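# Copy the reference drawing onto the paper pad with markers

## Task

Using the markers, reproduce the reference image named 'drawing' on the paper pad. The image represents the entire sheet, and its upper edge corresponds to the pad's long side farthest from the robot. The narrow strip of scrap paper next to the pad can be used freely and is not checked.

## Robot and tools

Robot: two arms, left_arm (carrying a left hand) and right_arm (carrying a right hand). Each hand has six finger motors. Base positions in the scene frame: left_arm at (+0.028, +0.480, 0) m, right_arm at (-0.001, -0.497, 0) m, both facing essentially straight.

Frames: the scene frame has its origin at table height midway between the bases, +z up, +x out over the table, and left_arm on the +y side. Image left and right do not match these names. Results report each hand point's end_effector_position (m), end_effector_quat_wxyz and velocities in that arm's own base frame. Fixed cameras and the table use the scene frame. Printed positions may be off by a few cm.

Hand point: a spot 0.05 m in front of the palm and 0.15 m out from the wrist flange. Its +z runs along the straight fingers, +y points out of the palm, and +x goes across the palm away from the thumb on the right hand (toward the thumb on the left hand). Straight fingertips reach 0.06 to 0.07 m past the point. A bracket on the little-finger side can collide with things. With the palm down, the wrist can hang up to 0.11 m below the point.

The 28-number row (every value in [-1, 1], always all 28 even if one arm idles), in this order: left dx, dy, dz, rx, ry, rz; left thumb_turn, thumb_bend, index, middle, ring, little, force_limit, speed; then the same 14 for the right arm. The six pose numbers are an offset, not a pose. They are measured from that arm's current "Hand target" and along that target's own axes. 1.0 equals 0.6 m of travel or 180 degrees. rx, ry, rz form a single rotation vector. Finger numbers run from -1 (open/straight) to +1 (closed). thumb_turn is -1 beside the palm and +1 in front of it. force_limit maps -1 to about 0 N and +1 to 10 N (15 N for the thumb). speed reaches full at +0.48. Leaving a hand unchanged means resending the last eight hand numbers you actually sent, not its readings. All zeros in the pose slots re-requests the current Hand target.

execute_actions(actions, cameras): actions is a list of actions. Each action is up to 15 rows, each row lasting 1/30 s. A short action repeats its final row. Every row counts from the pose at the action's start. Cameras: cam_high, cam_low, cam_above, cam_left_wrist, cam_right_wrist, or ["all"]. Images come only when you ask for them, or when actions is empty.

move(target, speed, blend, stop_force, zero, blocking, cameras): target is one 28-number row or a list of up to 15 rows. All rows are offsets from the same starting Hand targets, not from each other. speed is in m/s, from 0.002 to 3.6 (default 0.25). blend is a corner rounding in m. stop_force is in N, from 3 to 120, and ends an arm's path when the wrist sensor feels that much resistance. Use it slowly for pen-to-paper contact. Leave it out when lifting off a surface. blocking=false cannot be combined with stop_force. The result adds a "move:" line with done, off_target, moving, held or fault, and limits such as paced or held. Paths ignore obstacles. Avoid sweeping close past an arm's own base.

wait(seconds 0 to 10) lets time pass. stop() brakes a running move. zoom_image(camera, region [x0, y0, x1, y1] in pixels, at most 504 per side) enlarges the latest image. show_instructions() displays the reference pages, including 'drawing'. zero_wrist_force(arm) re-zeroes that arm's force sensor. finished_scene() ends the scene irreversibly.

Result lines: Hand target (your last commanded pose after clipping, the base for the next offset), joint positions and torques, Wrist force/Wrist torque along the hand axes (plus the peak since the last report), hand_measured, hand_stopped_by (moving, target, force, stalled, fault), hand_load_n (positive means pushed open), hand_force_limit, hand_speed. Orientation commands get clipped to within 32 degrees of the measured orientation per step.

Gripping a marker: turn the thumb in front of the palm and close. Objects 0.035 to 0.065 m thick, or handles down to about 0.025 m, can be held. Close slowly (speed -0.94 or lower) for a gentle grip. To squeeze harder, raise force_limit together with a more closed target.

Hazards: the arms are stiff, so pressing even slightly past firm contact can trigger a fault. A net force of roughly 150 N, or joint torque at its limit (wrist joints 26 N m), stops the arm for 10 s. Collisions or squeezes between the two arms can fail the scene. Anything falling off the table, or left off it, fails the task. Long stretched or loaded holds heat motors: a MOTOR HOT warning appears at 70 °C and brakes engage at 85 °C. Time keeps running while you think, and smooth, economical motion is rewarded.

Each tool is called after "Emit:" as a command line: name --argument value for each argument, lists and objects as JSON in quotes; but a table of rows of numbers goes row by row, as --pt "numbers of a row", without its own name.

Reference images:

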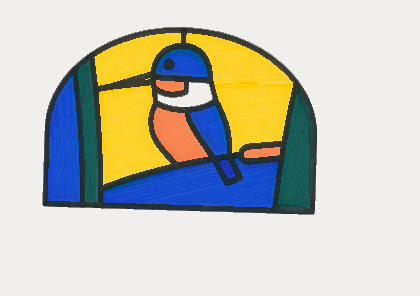

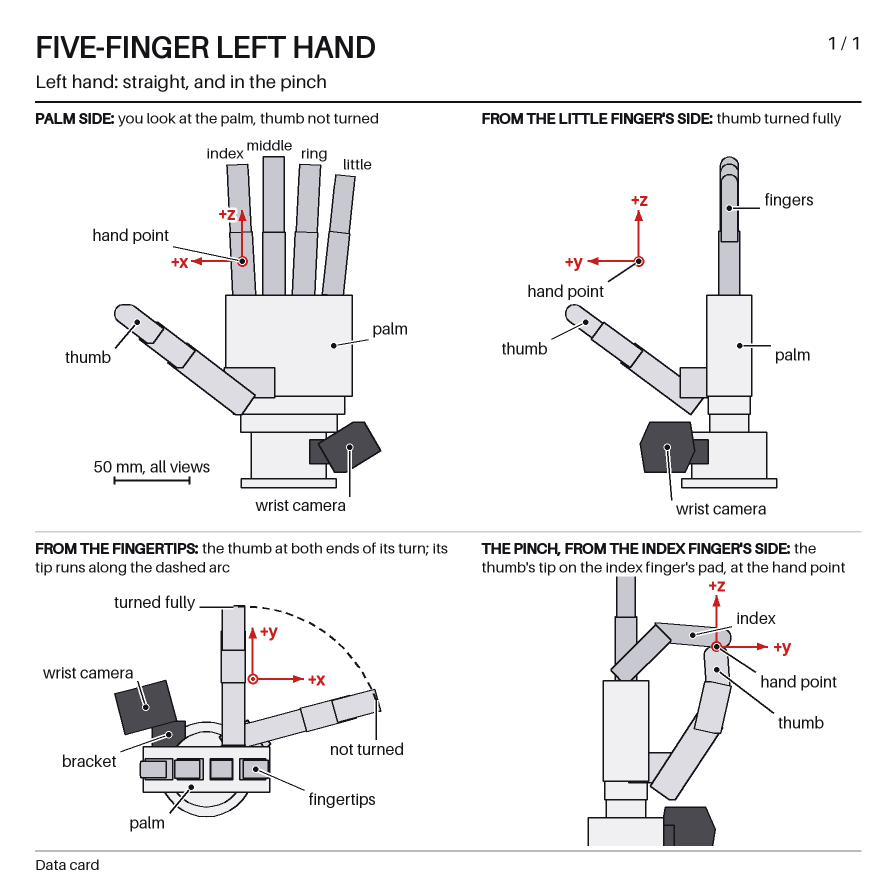

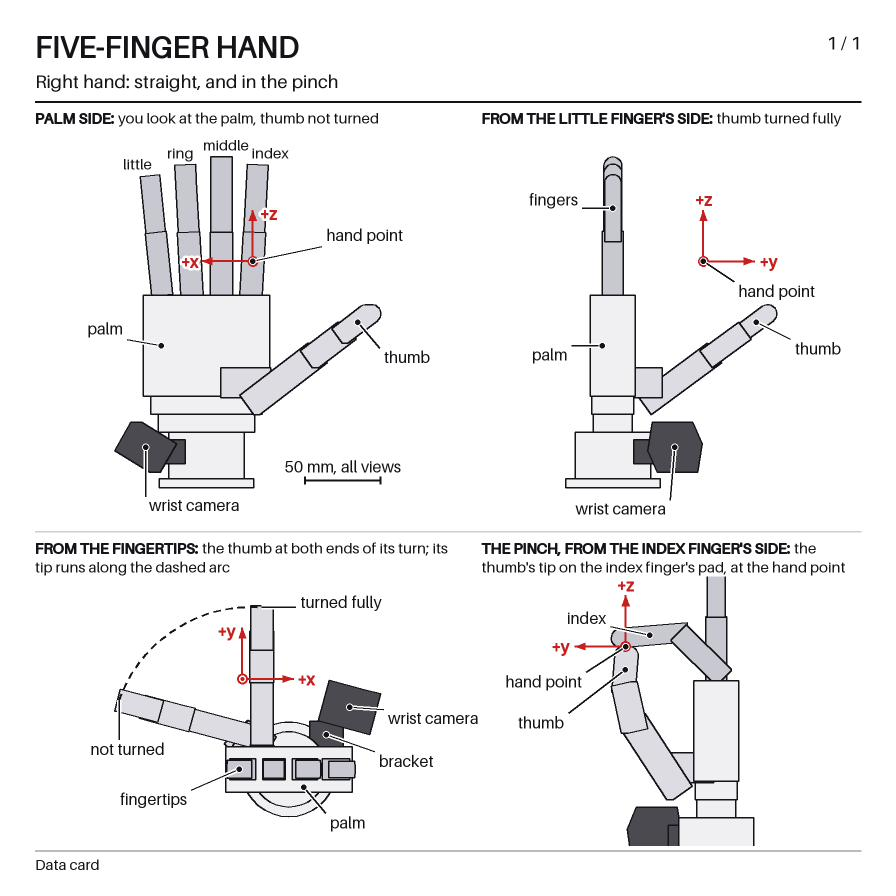

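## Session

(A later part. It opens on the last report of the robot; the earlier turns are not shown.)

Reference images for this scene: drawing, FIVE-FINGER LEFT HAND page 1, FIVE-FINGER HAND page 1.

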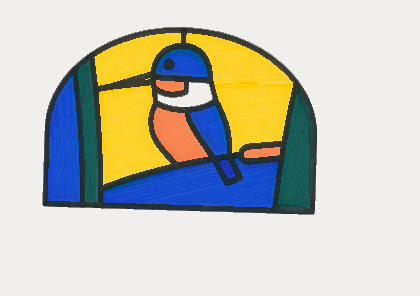

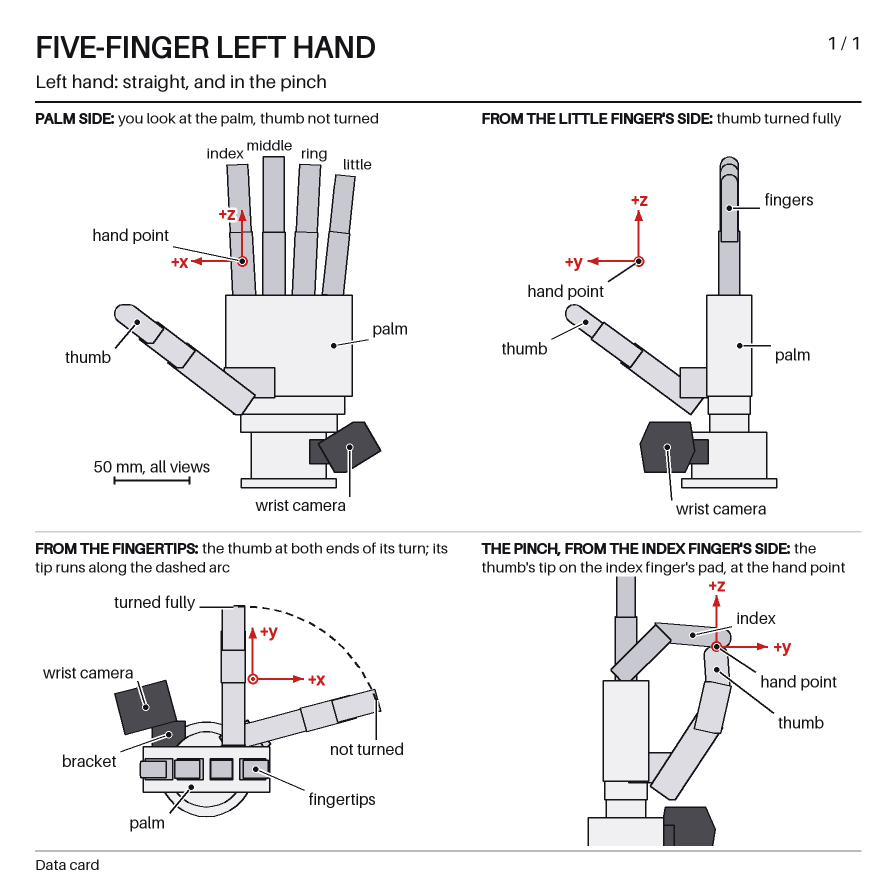

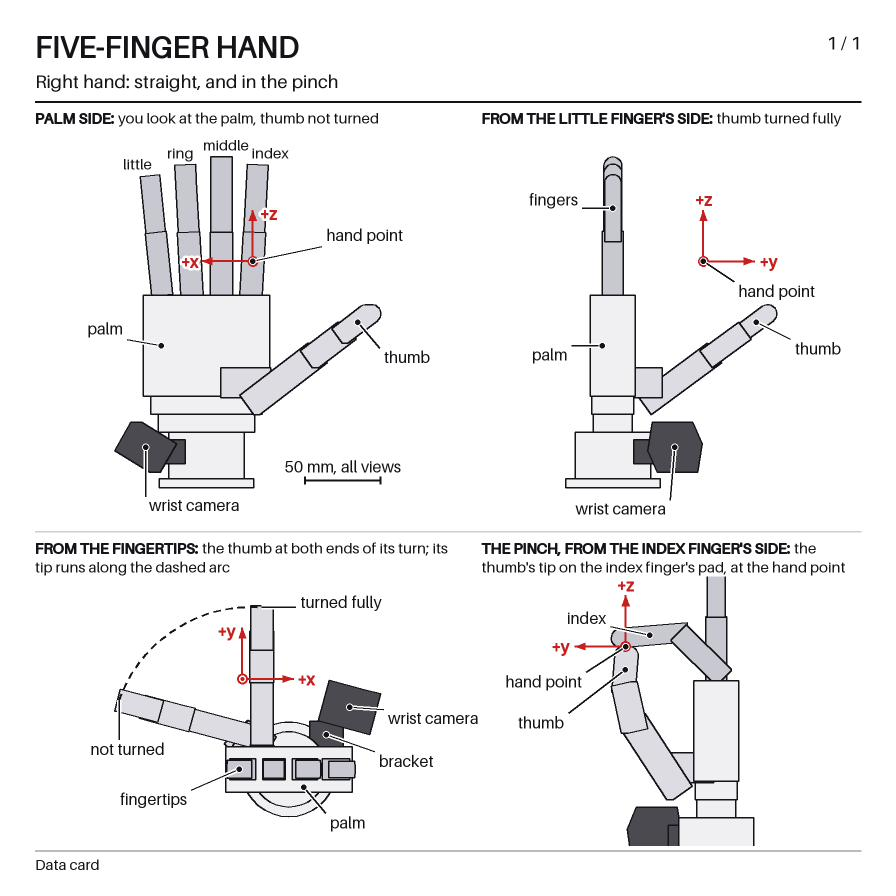

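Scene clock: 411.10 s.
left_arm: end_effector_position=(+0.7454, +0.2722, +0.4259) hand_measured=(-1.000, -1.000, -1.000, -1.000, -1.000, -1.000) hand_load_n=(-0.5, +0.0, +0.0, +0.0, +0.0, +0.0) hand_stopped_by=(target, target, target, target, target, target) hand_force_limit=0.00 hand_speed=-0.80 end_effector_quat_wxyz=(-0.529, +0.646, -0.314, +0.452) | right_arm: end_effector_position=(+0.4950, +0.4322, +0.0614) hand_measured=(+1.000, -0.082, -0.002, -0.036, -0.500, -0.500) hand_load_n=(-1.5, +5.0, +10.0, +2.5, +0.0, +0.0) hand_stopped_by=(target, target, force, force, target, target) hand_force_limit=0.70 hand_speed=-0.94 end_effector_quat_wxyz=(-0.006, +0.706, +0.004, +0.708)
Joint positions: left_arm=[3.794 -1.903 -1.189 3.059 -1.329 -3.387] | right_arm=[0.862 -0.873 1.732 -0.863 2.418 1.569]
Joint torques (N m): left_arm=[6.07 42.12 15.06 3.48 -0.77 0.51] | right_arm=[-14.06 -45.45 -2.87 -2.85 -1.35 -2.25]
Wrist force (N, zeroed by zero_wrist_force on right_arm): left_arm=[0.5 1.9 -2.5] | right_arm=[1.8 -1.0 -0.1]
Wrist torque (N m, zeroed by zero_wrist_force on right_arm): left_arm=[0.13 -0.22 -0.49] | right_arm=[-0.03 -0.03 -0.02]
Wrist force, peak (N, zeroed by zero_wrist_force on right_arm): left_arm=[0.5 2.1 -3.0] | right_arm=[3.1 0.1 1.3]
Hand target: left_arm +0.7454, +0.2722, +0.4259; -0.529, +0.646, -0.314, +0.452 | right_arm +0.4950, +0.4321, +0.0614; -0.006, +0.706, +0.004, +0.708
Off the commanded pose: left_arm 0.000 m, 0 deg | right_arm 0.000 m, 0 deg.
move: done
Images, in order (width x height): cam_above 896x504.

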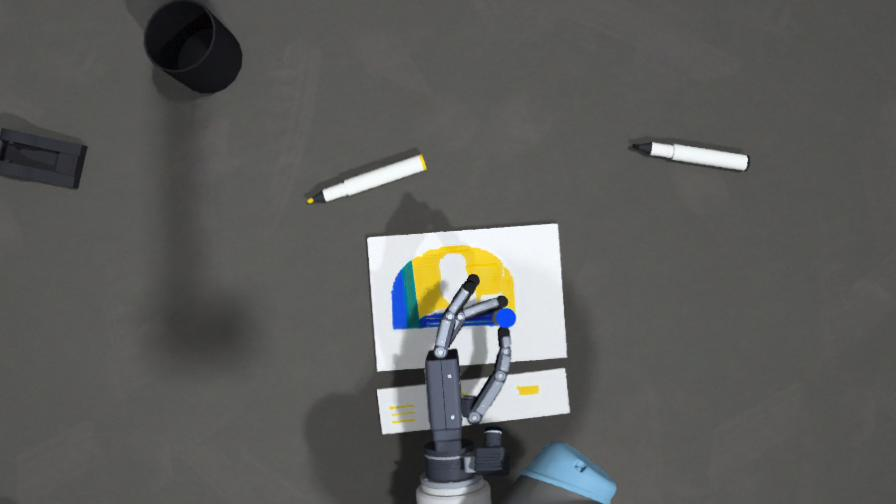

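Emit:
move --pt "0 0 0 0 0 0 -1 -1 -1 -1 -1 -1 0.0 -0.8 0 -0.00067 -0.005 0 0 0 1 -0.08 0.4 0.35 -0.5 -0.5 0.7 -0.94" --pt "0 0 0 0 0 0 -1 -1 -1 -1 -1 -1 0.0 -0.8 0 -0.134 -0.001 0 0 0 1 -0.08 0.4 0.35 -0.5 -0.5 0.7 -0.94" --pt "0 0 0 0 0 0 -1 -1 -1 -1 -1 -1 0.0 -0.8 0 -0.134 -0.0025 0 0 0 1 -0.08 0.4 0.35 -0.5 -0.5 0.7 -0.94" --pt "0 0 0 0 0 0 -1 -1 -1 -1 -1 -1 0.0 -0.8 0 -0.00083 -0.00633 0 0 0 1 -0.08 0.4 0.35 -0.5 -0.5 0.7 -0.94" --pt "0 0 0 0 0 0 -1 -1 -1 -1 -1 -1 0.0 -0.8 0.006 -0.00083 -0.00633 0 0 0 1 -0.08 0.4 0.35 -0.5 -0.5 0.7 -0.94" --pt "0 0 0 0 0 0 -1 -1 -1 -1 -1 -1 0.0 -0.8 0.006 0.00167 0.01392 0 0 0 1 -0.08 0.4 0.35 -0.5 -0.5 0.7 -0.94" --pt "0 0 0 0 0 0 -1 -1 -1 -1 -1 -1 0.0 -0.8 0 0.00167 0.01392 0 0 0 1 -0.08 0.4 0.35 -0.5 -0.5 0.7 -0.94" --pt "0 0 0 0 0 0 -1 -1 -1 -1 -1 -1 0.0 -0.8 0 -0.1195 0.0175 0 0 0 1 -0.08 0.4 0.35 -0.5 -0.5 0.7 -0.94" --pt "0 0 0 0 0 0 -1 -1 -1 -1 -1 -1 0.0 -0.8 0 -0.1115 0.02017 0 0 0 1 -0.08 0.4 0.35 -0.5 -0.5 0.7 -0.94" --pt "0 0 0 0 0 0 -1 -1 -1 -1 -1 -1 0.0 -0.8 0 0.002 0.01683 0 0 0 1 -0.08 0.4 0.35 -0.5 -0.5 0.7 -0.94" --pt "0 0 0 0 0 0 -1 -1 -1 -1 -1 -1 0.0 -0.8 0 0.0025 0.01972 0 0 0 1 -0.08 0.4 0.35 -0.5 -0.5 0.7 -0.94" --pt "0 0 0 0 0 0 -1 -1 -1 -1 -1 -1 0.0 -0.8 0 -0.10083 0.02278 0 0 0 1 -0.08 0.4 0.35 -0.5 -0.5 0.7 -0.94" --speed 0.1

Emit:
move --pt "0 0 0 0 0 0 -1 -1 -1 -1 -1 -1 0.0 -0.8 0 0.01383 0.00255 0 0 0 1 -0.08 0.4 0.35 -0.5 -0.5 0.7 -0.94" --pt "0 0 0 0 0 0 -1 -1 -1 -1 -1 -1 0.0 -0.8 0 0.10367 -0.00015 0 0 0 1 -0.08 0.4 0.35 -0.5 -0.5 0.7 -0.94" --pt "0 0 0 0 0 0 -1 -1 -1 -1 -1 -1 0.0 -0.8 0 0.10417 0.00272 0 0 0 1 -0.08 0.4 0.35 -0.5 -0.5 0.7 -0.94" --pt "0 0 0 0 0 0 -1 -1 -1 -1 -1 -1 0.0 -0.8 0 0.03467 0.0048 0 0 0 1 -0.08 0.4 0.35 -0.5 -0.5 0.7 -0.94" --pt "0 0 0 0 0 0 -1 -1 -1 -1 -1 -1 0.0 -0.8 0 0.053 0.00718 0 0 0 1 -0.08 0.4 0.35 -0.5 -0.5 0.7 -0.94" --pt "0 0 0 0 0 0 -1 -1 -1 -1 -1 -1 0.0 -0.8 0 0.10467 0.00565 0 0 0 1 -0.08 0.4 0.35 -0.5 -0.5 0.7 -0.94" --pt "0 0 0 0 0 0 -1 -1 -1 -1 -1 -1 0.0 -0.8 0 0.105 0.00805 0 0 0 1 -0.08 0.4 0.35 -0.5 -0.5 0.7 -0.94" --pt "0 0 0 0 0 0 -1 -1 -1 -1 -1 -1 0.0 -0.8 0 0.08133 0.00738 0 0 0 1 -0.08 0.4 0.35 -0.5 -0.5 0.7 -0.94" --pt "0 0 0 0 0 0 -1 -1 -1 -1 -1 -1 0.0 -0.8 0.05 0.08133 0.00738 0 0 0 1 -0.08 0.4 0.35 -0.5 -0.5 0.7 -0.94" --pt "0 0 0 0 0 0 -1 -1 -1 -1 -1 -1 0.0 -0.8 0.08 0.33133 0.00738 0 0 0 1 -0.08 0.4 0.35 -0.5 -0.5 0.7 -0.94" --speed '[0.1,0.1,0.1,0.1,0.1,0.1,0.1,0.1,0.2,0.3]' --cameras '["cam_above"]'

Emit:
zoom_image --camera "cam_above" --region '[380, 240, 530, 350]'

Scene clock: 419.73 s.
left_arm: end_effector_position=(+0.7454, +0.2722, +0.4259) hand_measured=(-1.000, -1.000, -1.000, -1.000, -1.000, -1.000) hand_load_n=(+0.0, +0.0, +0.0, +0.0, +0.0, +0.0) hand_stopped_by=(target, target, target, target, target, target) hand_force_limit=0.00 hand_speed=-0.80 end_effector_quat_wxyz=(-0.529, +0.646, -0.314, +0.452) | right_arm: end_effector_position=(+0.5078, +0.4928, +0.0615) hand_measured=(+1.000, -0.082, -0.002, -0.036, -0.500, -0.500) hand_load_n=(-1.5, +5.5, +9.0, +2.5, +0.0, +0.0) hand_stopped_by=(target, target, force, force, target, target) hand_force_limit=0.70 hand_speed=-0.94 end_effector_quat_wxyz=(-0.006, +0.706, +0.004, +0.708)
Joint positions: left_arm=[3.794 -1.903 -1.189 3.059 -1.329 -3.387] | right_arm=[0.912 -0.772 1.523 -0.755 2.469 1.569]
Joint torques (N m): left_arm=[5.45 42.55 14.28 3.35 -0.37 0.65] | right_arm=[9.68 -33.75 -20.42 0.77 1.56 2.15]
Wrist force (N, zeroed by zero_wrist_force on right_arm): left_arm=[0.4 2.0 -2.8] | right_arm=[1.2 0.5 -0.3]
Wrist torque (N m, zeroed by zero_wrist_force on right_arm): left_arm=[0.15 -0.23 -0.50] | right_arm=[0.02 0.00 -0.11]
Wrist force, peak (N, zeroed by zero_wrist_force on right_arm): left_arm=[0.5 2.0 -2.9] | right_arm=[2.7 -1.1 0.9]
Hand target: left_arm +0.7454, +0.2722, +0.4259; -0.529, +0.646, -0.314, +0.452 | right_arm +0.5078, +0.4928, +0.0615; -0.006, +0.706, +0.004, +0.708
Off the commanded pose: left_arm 0.000 m, 0 deg | right_arm 0.000 m, 0 deg.
move: done

Scene clock: 425.67 s.
left_arm: end_effector_position=(+0.7454, +0.2722, +0.4259) hand_measured=(-1.000, -1.000, -1.000, -1.000, -1.000, -1.000) hand_load_n=(-0.5, +0.0, +0.0, +0.0, +0.0, +0.0) hand_stopped_by=(target, target, target, target, target, target) hand_force_limit=0.00 hand_speed=-0.80 end_effector_quat_wxyz=(-0.529, +0.646, -0.314, +0.452) | right_arm: end_effector_position=(+0.5149, +0.2941, +0.1092) hand_measured=(+1.000, -0.082, -0.002, -0.036, -0.500, -0.500) hand_load_n=(-1.0, +5.5, +10.0, +2.5, +0.0, +0.0) hand_stopped_by=(target, target, force, force, target, target) hand_force_limit=0.70 hand_speed=-0.94 end_effector_quat_wxyz=(-0.005, +0.706, +0.004, +0.708)
Joint positions: left_arm=[3.794 -1.903 -1.189 3.059 -1.329 -3.387] | right_arm=[0.617 -1.141 2.051 -0.913 2.174 1.57]
Joint torques (N m): left_arm=[6.56 41.94 15.36 3.24 -0.39 0.87] | right_arm=[-13.96 -38.19 -3.79 -3.15 -1.68 -2.23]
Wrist force (N, zeroed by zero_wrist_force on right_arm): left_arm=[0.2 2.1 -2.5] | right_arm=[-0.2 0.2 -0.1]
Wrist torque (N m, zeroed by zero_wrist_force on right_arm): left_arm=[0.16 -0.19 -0.51] | right_arm=[0.04 0.05 -0.01]
Wrist force, peak (N, zeroed by zero_wrist_force on right_arm): left_arm=[0.7 2.2 -2.9] | right_arm=[2.2 -1.2 -0.5]
Hand target: left_arm +0.7454, +0.2722, +0.4259; -0.529, +0.646, -0.314, +0.452 | right_arm +0.5149, +0.2940, +0.1092; -0.006, +0.706, +0.004, +0.708
Off the commanded pose: left_arm 0.000 m, 0 deg | right_arm 0.000 m, 0 deg.
move: done
Images, in order (width x height): cam_above 896x504.

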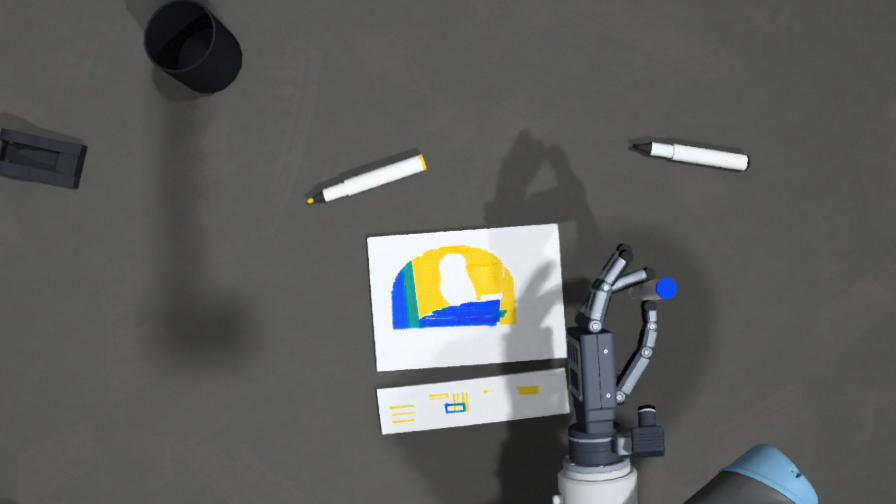

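Scaled by 3.360 from the camera's 896x504 image, which has a finer 1280x720 frame.

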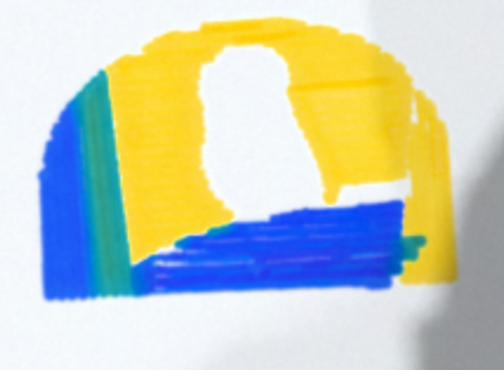

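Emit:
zoom_image --camera "cam_above" --region '[415, 290, 515, 335]'

Scaled by 5.040 from the camera's 896x504 image, which has a finer 1280x720 frame.

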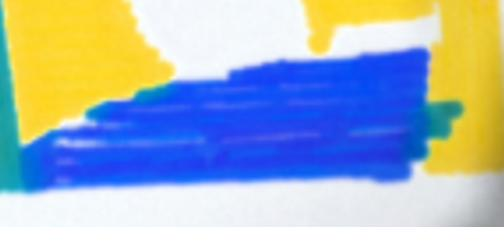

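Emit:
move --pt "0 0 0 0 0 0 -1 -1 -1 -1 -1 -1 0.0 -0.8 -0.074 -0.228 -0.03267 0 0 0 1 -0.08 0.4 0.35 -0.5 -0.5 0.7 -0.94" --pt "0 0 0 0 0 0 -1 -1 -1 -1 -1 -1 0.0 -0.8 -0.08 -0.228 -0.03267 0 0 0 1 -0.08 0.4 0.35 -0.5 -0.5 0.7 -0.94" --pt "0 0 0 0 0 0 -1 -1 -1 -1 -1 -1 0.0 -0.8 -0.08 -0.228 -0.0405 0 0 0 1 -0.08 0.4 0.35 -0.5 -0.5 0.7 -0.94" --pt "0 0 0 0 0 0 -1 -1 -1 -1 -1 -1 0.0 -0.8 -0.08 -0.22517 -0.04067 0 0 0 1 -0.08 0.4 0.35 -0.5 -0.5 0.7 -0.94" --pt "0 0 0 0 0 0 -1 -1 -1 -1 -1 -1 0.0 -0.8 -0.08 -0.22517 -0.01517 0 0 0 1 -0.08 0.4 0.35 -0.5 -0.5 0.7 -0.94" --pt "0 0 0 0 0 0 -1 -1 -1 -1 -1 -1 0.0 -0.8 -0.08 -0.22233 0.004 0 0 0 1 -0.08 0.4 0.35 -0.5 -0.5 0.7 -0.94" --pt "0 0 0 0 0 0 -1 -1 -1 -1 -1 -1 0.0 -0.8 -0.08 -0.22233 -0.04067 0 0 0 1 -0.08 0.4 0.35 -0.5 -0.5 0.7 -0.94" --pt "0 0 0 0 0 0 -1 -1 -1 -1 -1 -1 0.0 -0.8 -0.08 -0.21933 -0.04083 0 0 0 1 -0.08 0.4 0.35 -0.5 -0.5 0.7 -0.94" --pt "0 0 0 0 0 0 -1 -1 -1 -1 -1 -1 0.0 -0.8 -0.08 -0.21933 0.024 0 0 0 1 -0.08 0.4 0.35 -0.5 -0.5 0.7 -0.94" --pt "0 0 0 0 0 0 -1 -1 -1 -1 -1 -1 0.0 -0.8 -0.08 -0.21633 0.044 0 0 0 1 -0.08 0.4 0.35 -0.5 -0.5 0.7 -0.94" --pt "0 0 0 0 0 0 -1 -1 -1 -1 -1 -1 0.0 -0.8 -0.08 -0.21633 -0.04083 0 0 0 1 -0.08 0.4 0.35 -0.5 -0.5 0.7 -0.94" --pt "0 0 0 0 0 0 -1 -1 -1 -1 -1 -1 0.0 -0.8 -0.08 -0.21333 -0.041 0 0 0 1 -0.08 0.4 0.35 -0.5 -0.5 0.7 -0.94" --pt "0 0 0 0 0 0 -1 -1 -1 -1 -1 -1 0.0 -0.8 -0.08 -0.21333 0.06133 0 0 0 1 -0.08 0.4 0.35 -0.5 -0.5 0.7 -0.94" --pt "0 0 0 0 0 0 -1 -1 -1 -1 -1 -1 0.0 -0.8 -0.08 -0.21033 0.06017 0 0 0 1 -0.08 0.4 0.35 -0.5 -0.5 0.7 -0.94" --pt "0 0 0 0 0 0 -1 -1 -1 -1 -1 -1 0.0 -0.8 -0.08 -0.21033 -0.041 0 0 0 1 -0.08 0.4 0.35 -0.5 -0.5 0.7 -0.94" --speed '[0.35,0.06,0.1,0.1,0.12,0.12,0.12,0.1,0.12,0.12,0.12,0.1,0.12,0.1,0.12]'

Emit:
move --pt "0 0 0 0 0 0 -1 -1 -1 -1 -1 -1 0.0 -0.8 0 0.003 0 0 0 0 1 -0.08 0.4 0.35 -0.5 -0.5 0.7 -0.94" --pt "0 0 0 0 0 0 -1 -1 -1 -1 -1 -1 0.0 -0.8 0 0.003 0.09733 0 0 0 1 -0.08 0.4 0.35 -0.5 -0.5 0.7 -0.94" --pt "0 0 0 0 0 0 -1 -1 -1 -1 -1 -1 0.0 -0.8 0 0.006 0.092 0 0 0 1 -0.08 0.4 0.35 -0.5 -0.5 0.7 -0.94" --pt "0 0 0 0 0 0 -1 -1 -1 -1 -1 -1 0.0 -0.8 0 0.006 -0.00017 0 0 0 1 -0.08 0.4 0.35 -0.5 -0.5 0.7 -0.94" --pt "0 0 0 0 0 0 -1 -1 -1 -1 -1 -1 0.0 -0.8 0 0.00883 -0.00017 0 0 0 1 -0.08 0.4 0.35 -0.5 -0.5 0.7 -0.94" --pt "0 0 0 0 0 0 -1 -1 -1 -1 -1 -1 0.0 -0.8 0 0.00883 0.085 0 0 0 1 -0.08 0.4 0.35 -0.5 -0.5 0.7 -0.94" --pt "0 0 0 0 0 0 -1 -1 -1 -1 -1 -1 0.0 -0.8 0 0.01083 0.075 0 0 0 1 -0.08 0.4 0.35 -0.5 -0.5 0.7 -0.94" --pt "0 0 0 0 0 0 -1 -1 -1 -1 -1 -1 0.0 -0.8 0 0.01083 -0.00017 0 0 0 1 -0.08 0.4 0.35 -0.5 -0.5 0.7 -0.94" --pt "0 0 0 0 0 0 -1 -1 -1 -1 -1 -1 0.0 -0.8 0.006 0.01083 -0.00017 0 0 0 1 -0.08 0.4 0.35 -0.5 -0.5 0.7 -0.94" --pt "0 0 0 0 0 0 -1 -1 -1 -1 -1 -1 0.0 -0.8 0.006 -0.02133 0.014 0 0 0 1 -0.08 0.4 0.35 -0.5 -0.5 0.7 -0.94" --pt "0 0 0 0 0 0 -1 -1 -1 -1 -1 -1 0.0 -0.8 0 -0.02133 0.014 0 0 0 1 -0.08 0.4 0.35 -0.5 -0.5 0.7 -0.94" --pt "0 0 0 0 0 0 -1 -1 -1 -1 -1 -1 0.0 -0.8 0 -0.15467 0.01833 0 0 0 1 -0.08 0.4 0.35 -0.5 -0.5 0.7 -0.94" --pt "0 0 0 0 0 0 -1 -1 -1 -1 -1 -1 0.0 -0.8 0.006 -0.15467 0.01833 0 0 0 1 -0.08 0.4 0.35 -0.5 -0.5 0.7 -0.94" --pt "0 0 0 0 0 0 -1 -1 -1 -1 -1 -1 0.0 -0.8 0.006 -0.12467 0.02933 0 0 0 1 -0.08 0.4 0.35 -0.5 -0.5 0.7 -0.94" --pt "0 0 0 0 0 0 -1 -1 -1 -1 -1 -1 0.0 -0.8 0 -0.12467 0.02933 0 0 0 1 -0.08 0.4 0.35 -0.5 -0.5 0.7 -0.94" --speed '[0.1,0.12,0.1,0.12,0.1,0.12,0.1,0.12,0.1,0.2,0.06,0.1,0.1,0.2,0.06]' --cameras '["cam_above"]'

Emit:
zoom_image --camera "cam_above" --region '[440, 240, 530, 350]'

Scene clock: 437.03 s.
left_arm: end_effector_position=(+0.7454, +0.2722, +0.4259) hand_measured=(-1.000, -1.000, -1.000, -1.000, -1.000, -1.000) hand_load_n=(+0.0, +0.0, +0.0, +0.0, +0.0, +0.0) hand_stopped_by=(target, target, target, target, target, target) hand_force_limit=0.00 hand_speed=-0.80 end_effector_quat_wxyz=(-0.529, +0.646, -0.314, +0.452) | right_arm: end_effector_position=(+0.4887, +0.4199, +0.0613) hand_measured=(+1.000, -0.082, -0.002, -0.036, -0.500, -0.500) hand_load_n=(-1.0, +5.0, +10.0, +2.0, +0.0, +0.0) hand_stopped_by=(target, target, force, force, target, target) hand_force_limit=0.70 hand_speed=-0.94 end_effector_quat_wxyz=(-0.006, +0.706, +0.004, +0.708)
Joint positions: left_arm=[3.794 -1.903 -1.189 3.059 -1.329 -3.387] | right_arm=[0.855 -0.895 1.777 -0.886 2.412 1.569]
Joint torques (N m): left_arm=[7.34 41.3 16.68 3.14 -0.48 0.77] | right_arm=[8.91 -44.6 -2.55 -2.8 1.59 -2.31]
Wrist force (N, zeroed by zero_wrist_force on right_arm): left_arm=[0.3 2.3 -2.6] | right_arm=[2.1 0.2 0.6]
Wrist torque (N m, zeroed by zero_wrist_force on right_arm): left_arm=[0.19 -0.21 -0.51] | right_arm=[0.06 0.05 -0.09]
Wrist force, peak (N, zeroed by zero_wrist_force on right_arm): left_arm=[0.4 2.0 -2.9] | right_arm=[3.7 0.3 1.7]
Hand target: left_arm +0.7454, +0.2722, +0.4259; -0.529, +0.646, -0.314, +0.452 | right_arm +0.4886, +0.4199, +0.0614; -0.006, +0.706, +0.004, +0.708
Off the commanded pose: left_arm 0.000 m, 0 deg | right_arm 0.000 m, 0 deg.
move: done

Scene clock: 445.13 s.
left_arm: end_effector_position=(+0.7454, +0.2722, +0.4259) hand_measured=(-1.000, -1.000, -1.000, -1.000, -1.000, -1.000) hand_load_n=(+0.0, +0.0, +0.0, +0.0, +0.0, +0.0) hand_stopped_by=(target, target, target, target, target, target) hand_force_limit=0.00 hand_speed=-0.80 end_effector_quat_wxyz=(-0.529, +0.646, -0.314, +0.452) | right_arm: end_effector_position=(+0.5052, +0.4950, +0.0616) hand_measured=(+1.000, -0.082, -0.002, -0.036, -0.500, -0.500) hand_load_n=(-1.5, +5.5, +9.5, +2.5, +0.0, +0.0) hand_stopped_by=(target, target, force, force, target, target) hand_force_limit=0.70 hand_speed=-0.94 end_effector_quat_wxyz=(-0.006, +0.706, +0.004, +0.708)
Joint positions: left_arm=[3.794 -1.903 -1.189 3.059 -1.329 -3.387] | right_arm=[0.918 -0.771 1.52 -0.753 2.475 1.569]
Joint torques (N m): left_arm=[7.71 40.97 14.99 3.16 -0.58 1.12] | right_arm=[-13.9 -34.98 -5.83 -3.1 -1.66 -2.29]
Wrist force (N, zeroed by zero_wrist_force on right_arm): left_arm=[0.5 1.9 -2.6] | right_arm=[0.6 0.0 0.1]
Wrist torque (N m, zeroed by zero_wrist_force on right_arm): left_arm=[0.14 -0.23 -0.49] | right_arm=[0.00 0.01 -0.12]
Wrist force, peak (N, zeroed by zero_wrist_force on right_arm): left_arm=[0.6 2.1 -2.9] | right_arm=[3.8 0.2 0.7]
Hand target: left_arm +0.7454, +0.2722, +0.4259; -0.529, +0.646, -0.314, +0.452 | right_arm +0.5052, +0.4950, +0.0615; -0.006, +0.706, +0.004, +0.708
Off the commanded pose: left_arm 0.000 m, 0 deg | right_arm 0.000 m, 0 deg.
move: done
Images, in order (width x height): cam_above 896x504.

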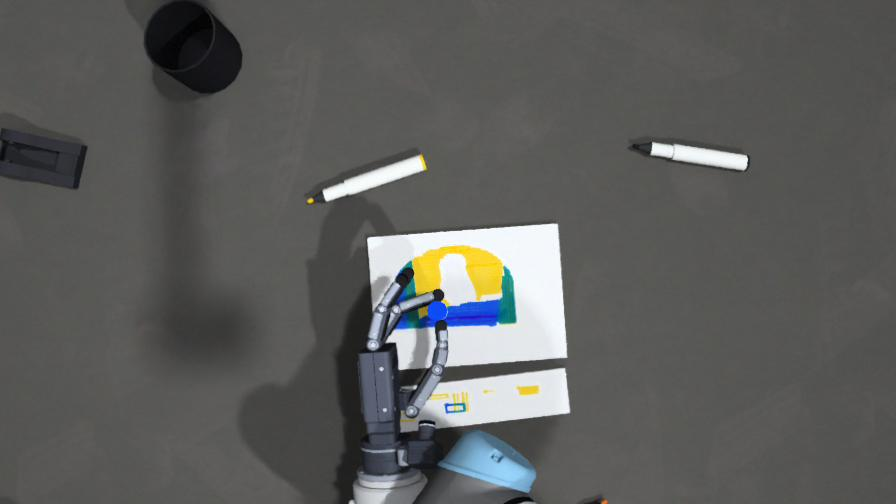

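Scaled by 4.582 from the camera's 896x504 image, which has a finer 1280x720 frame.

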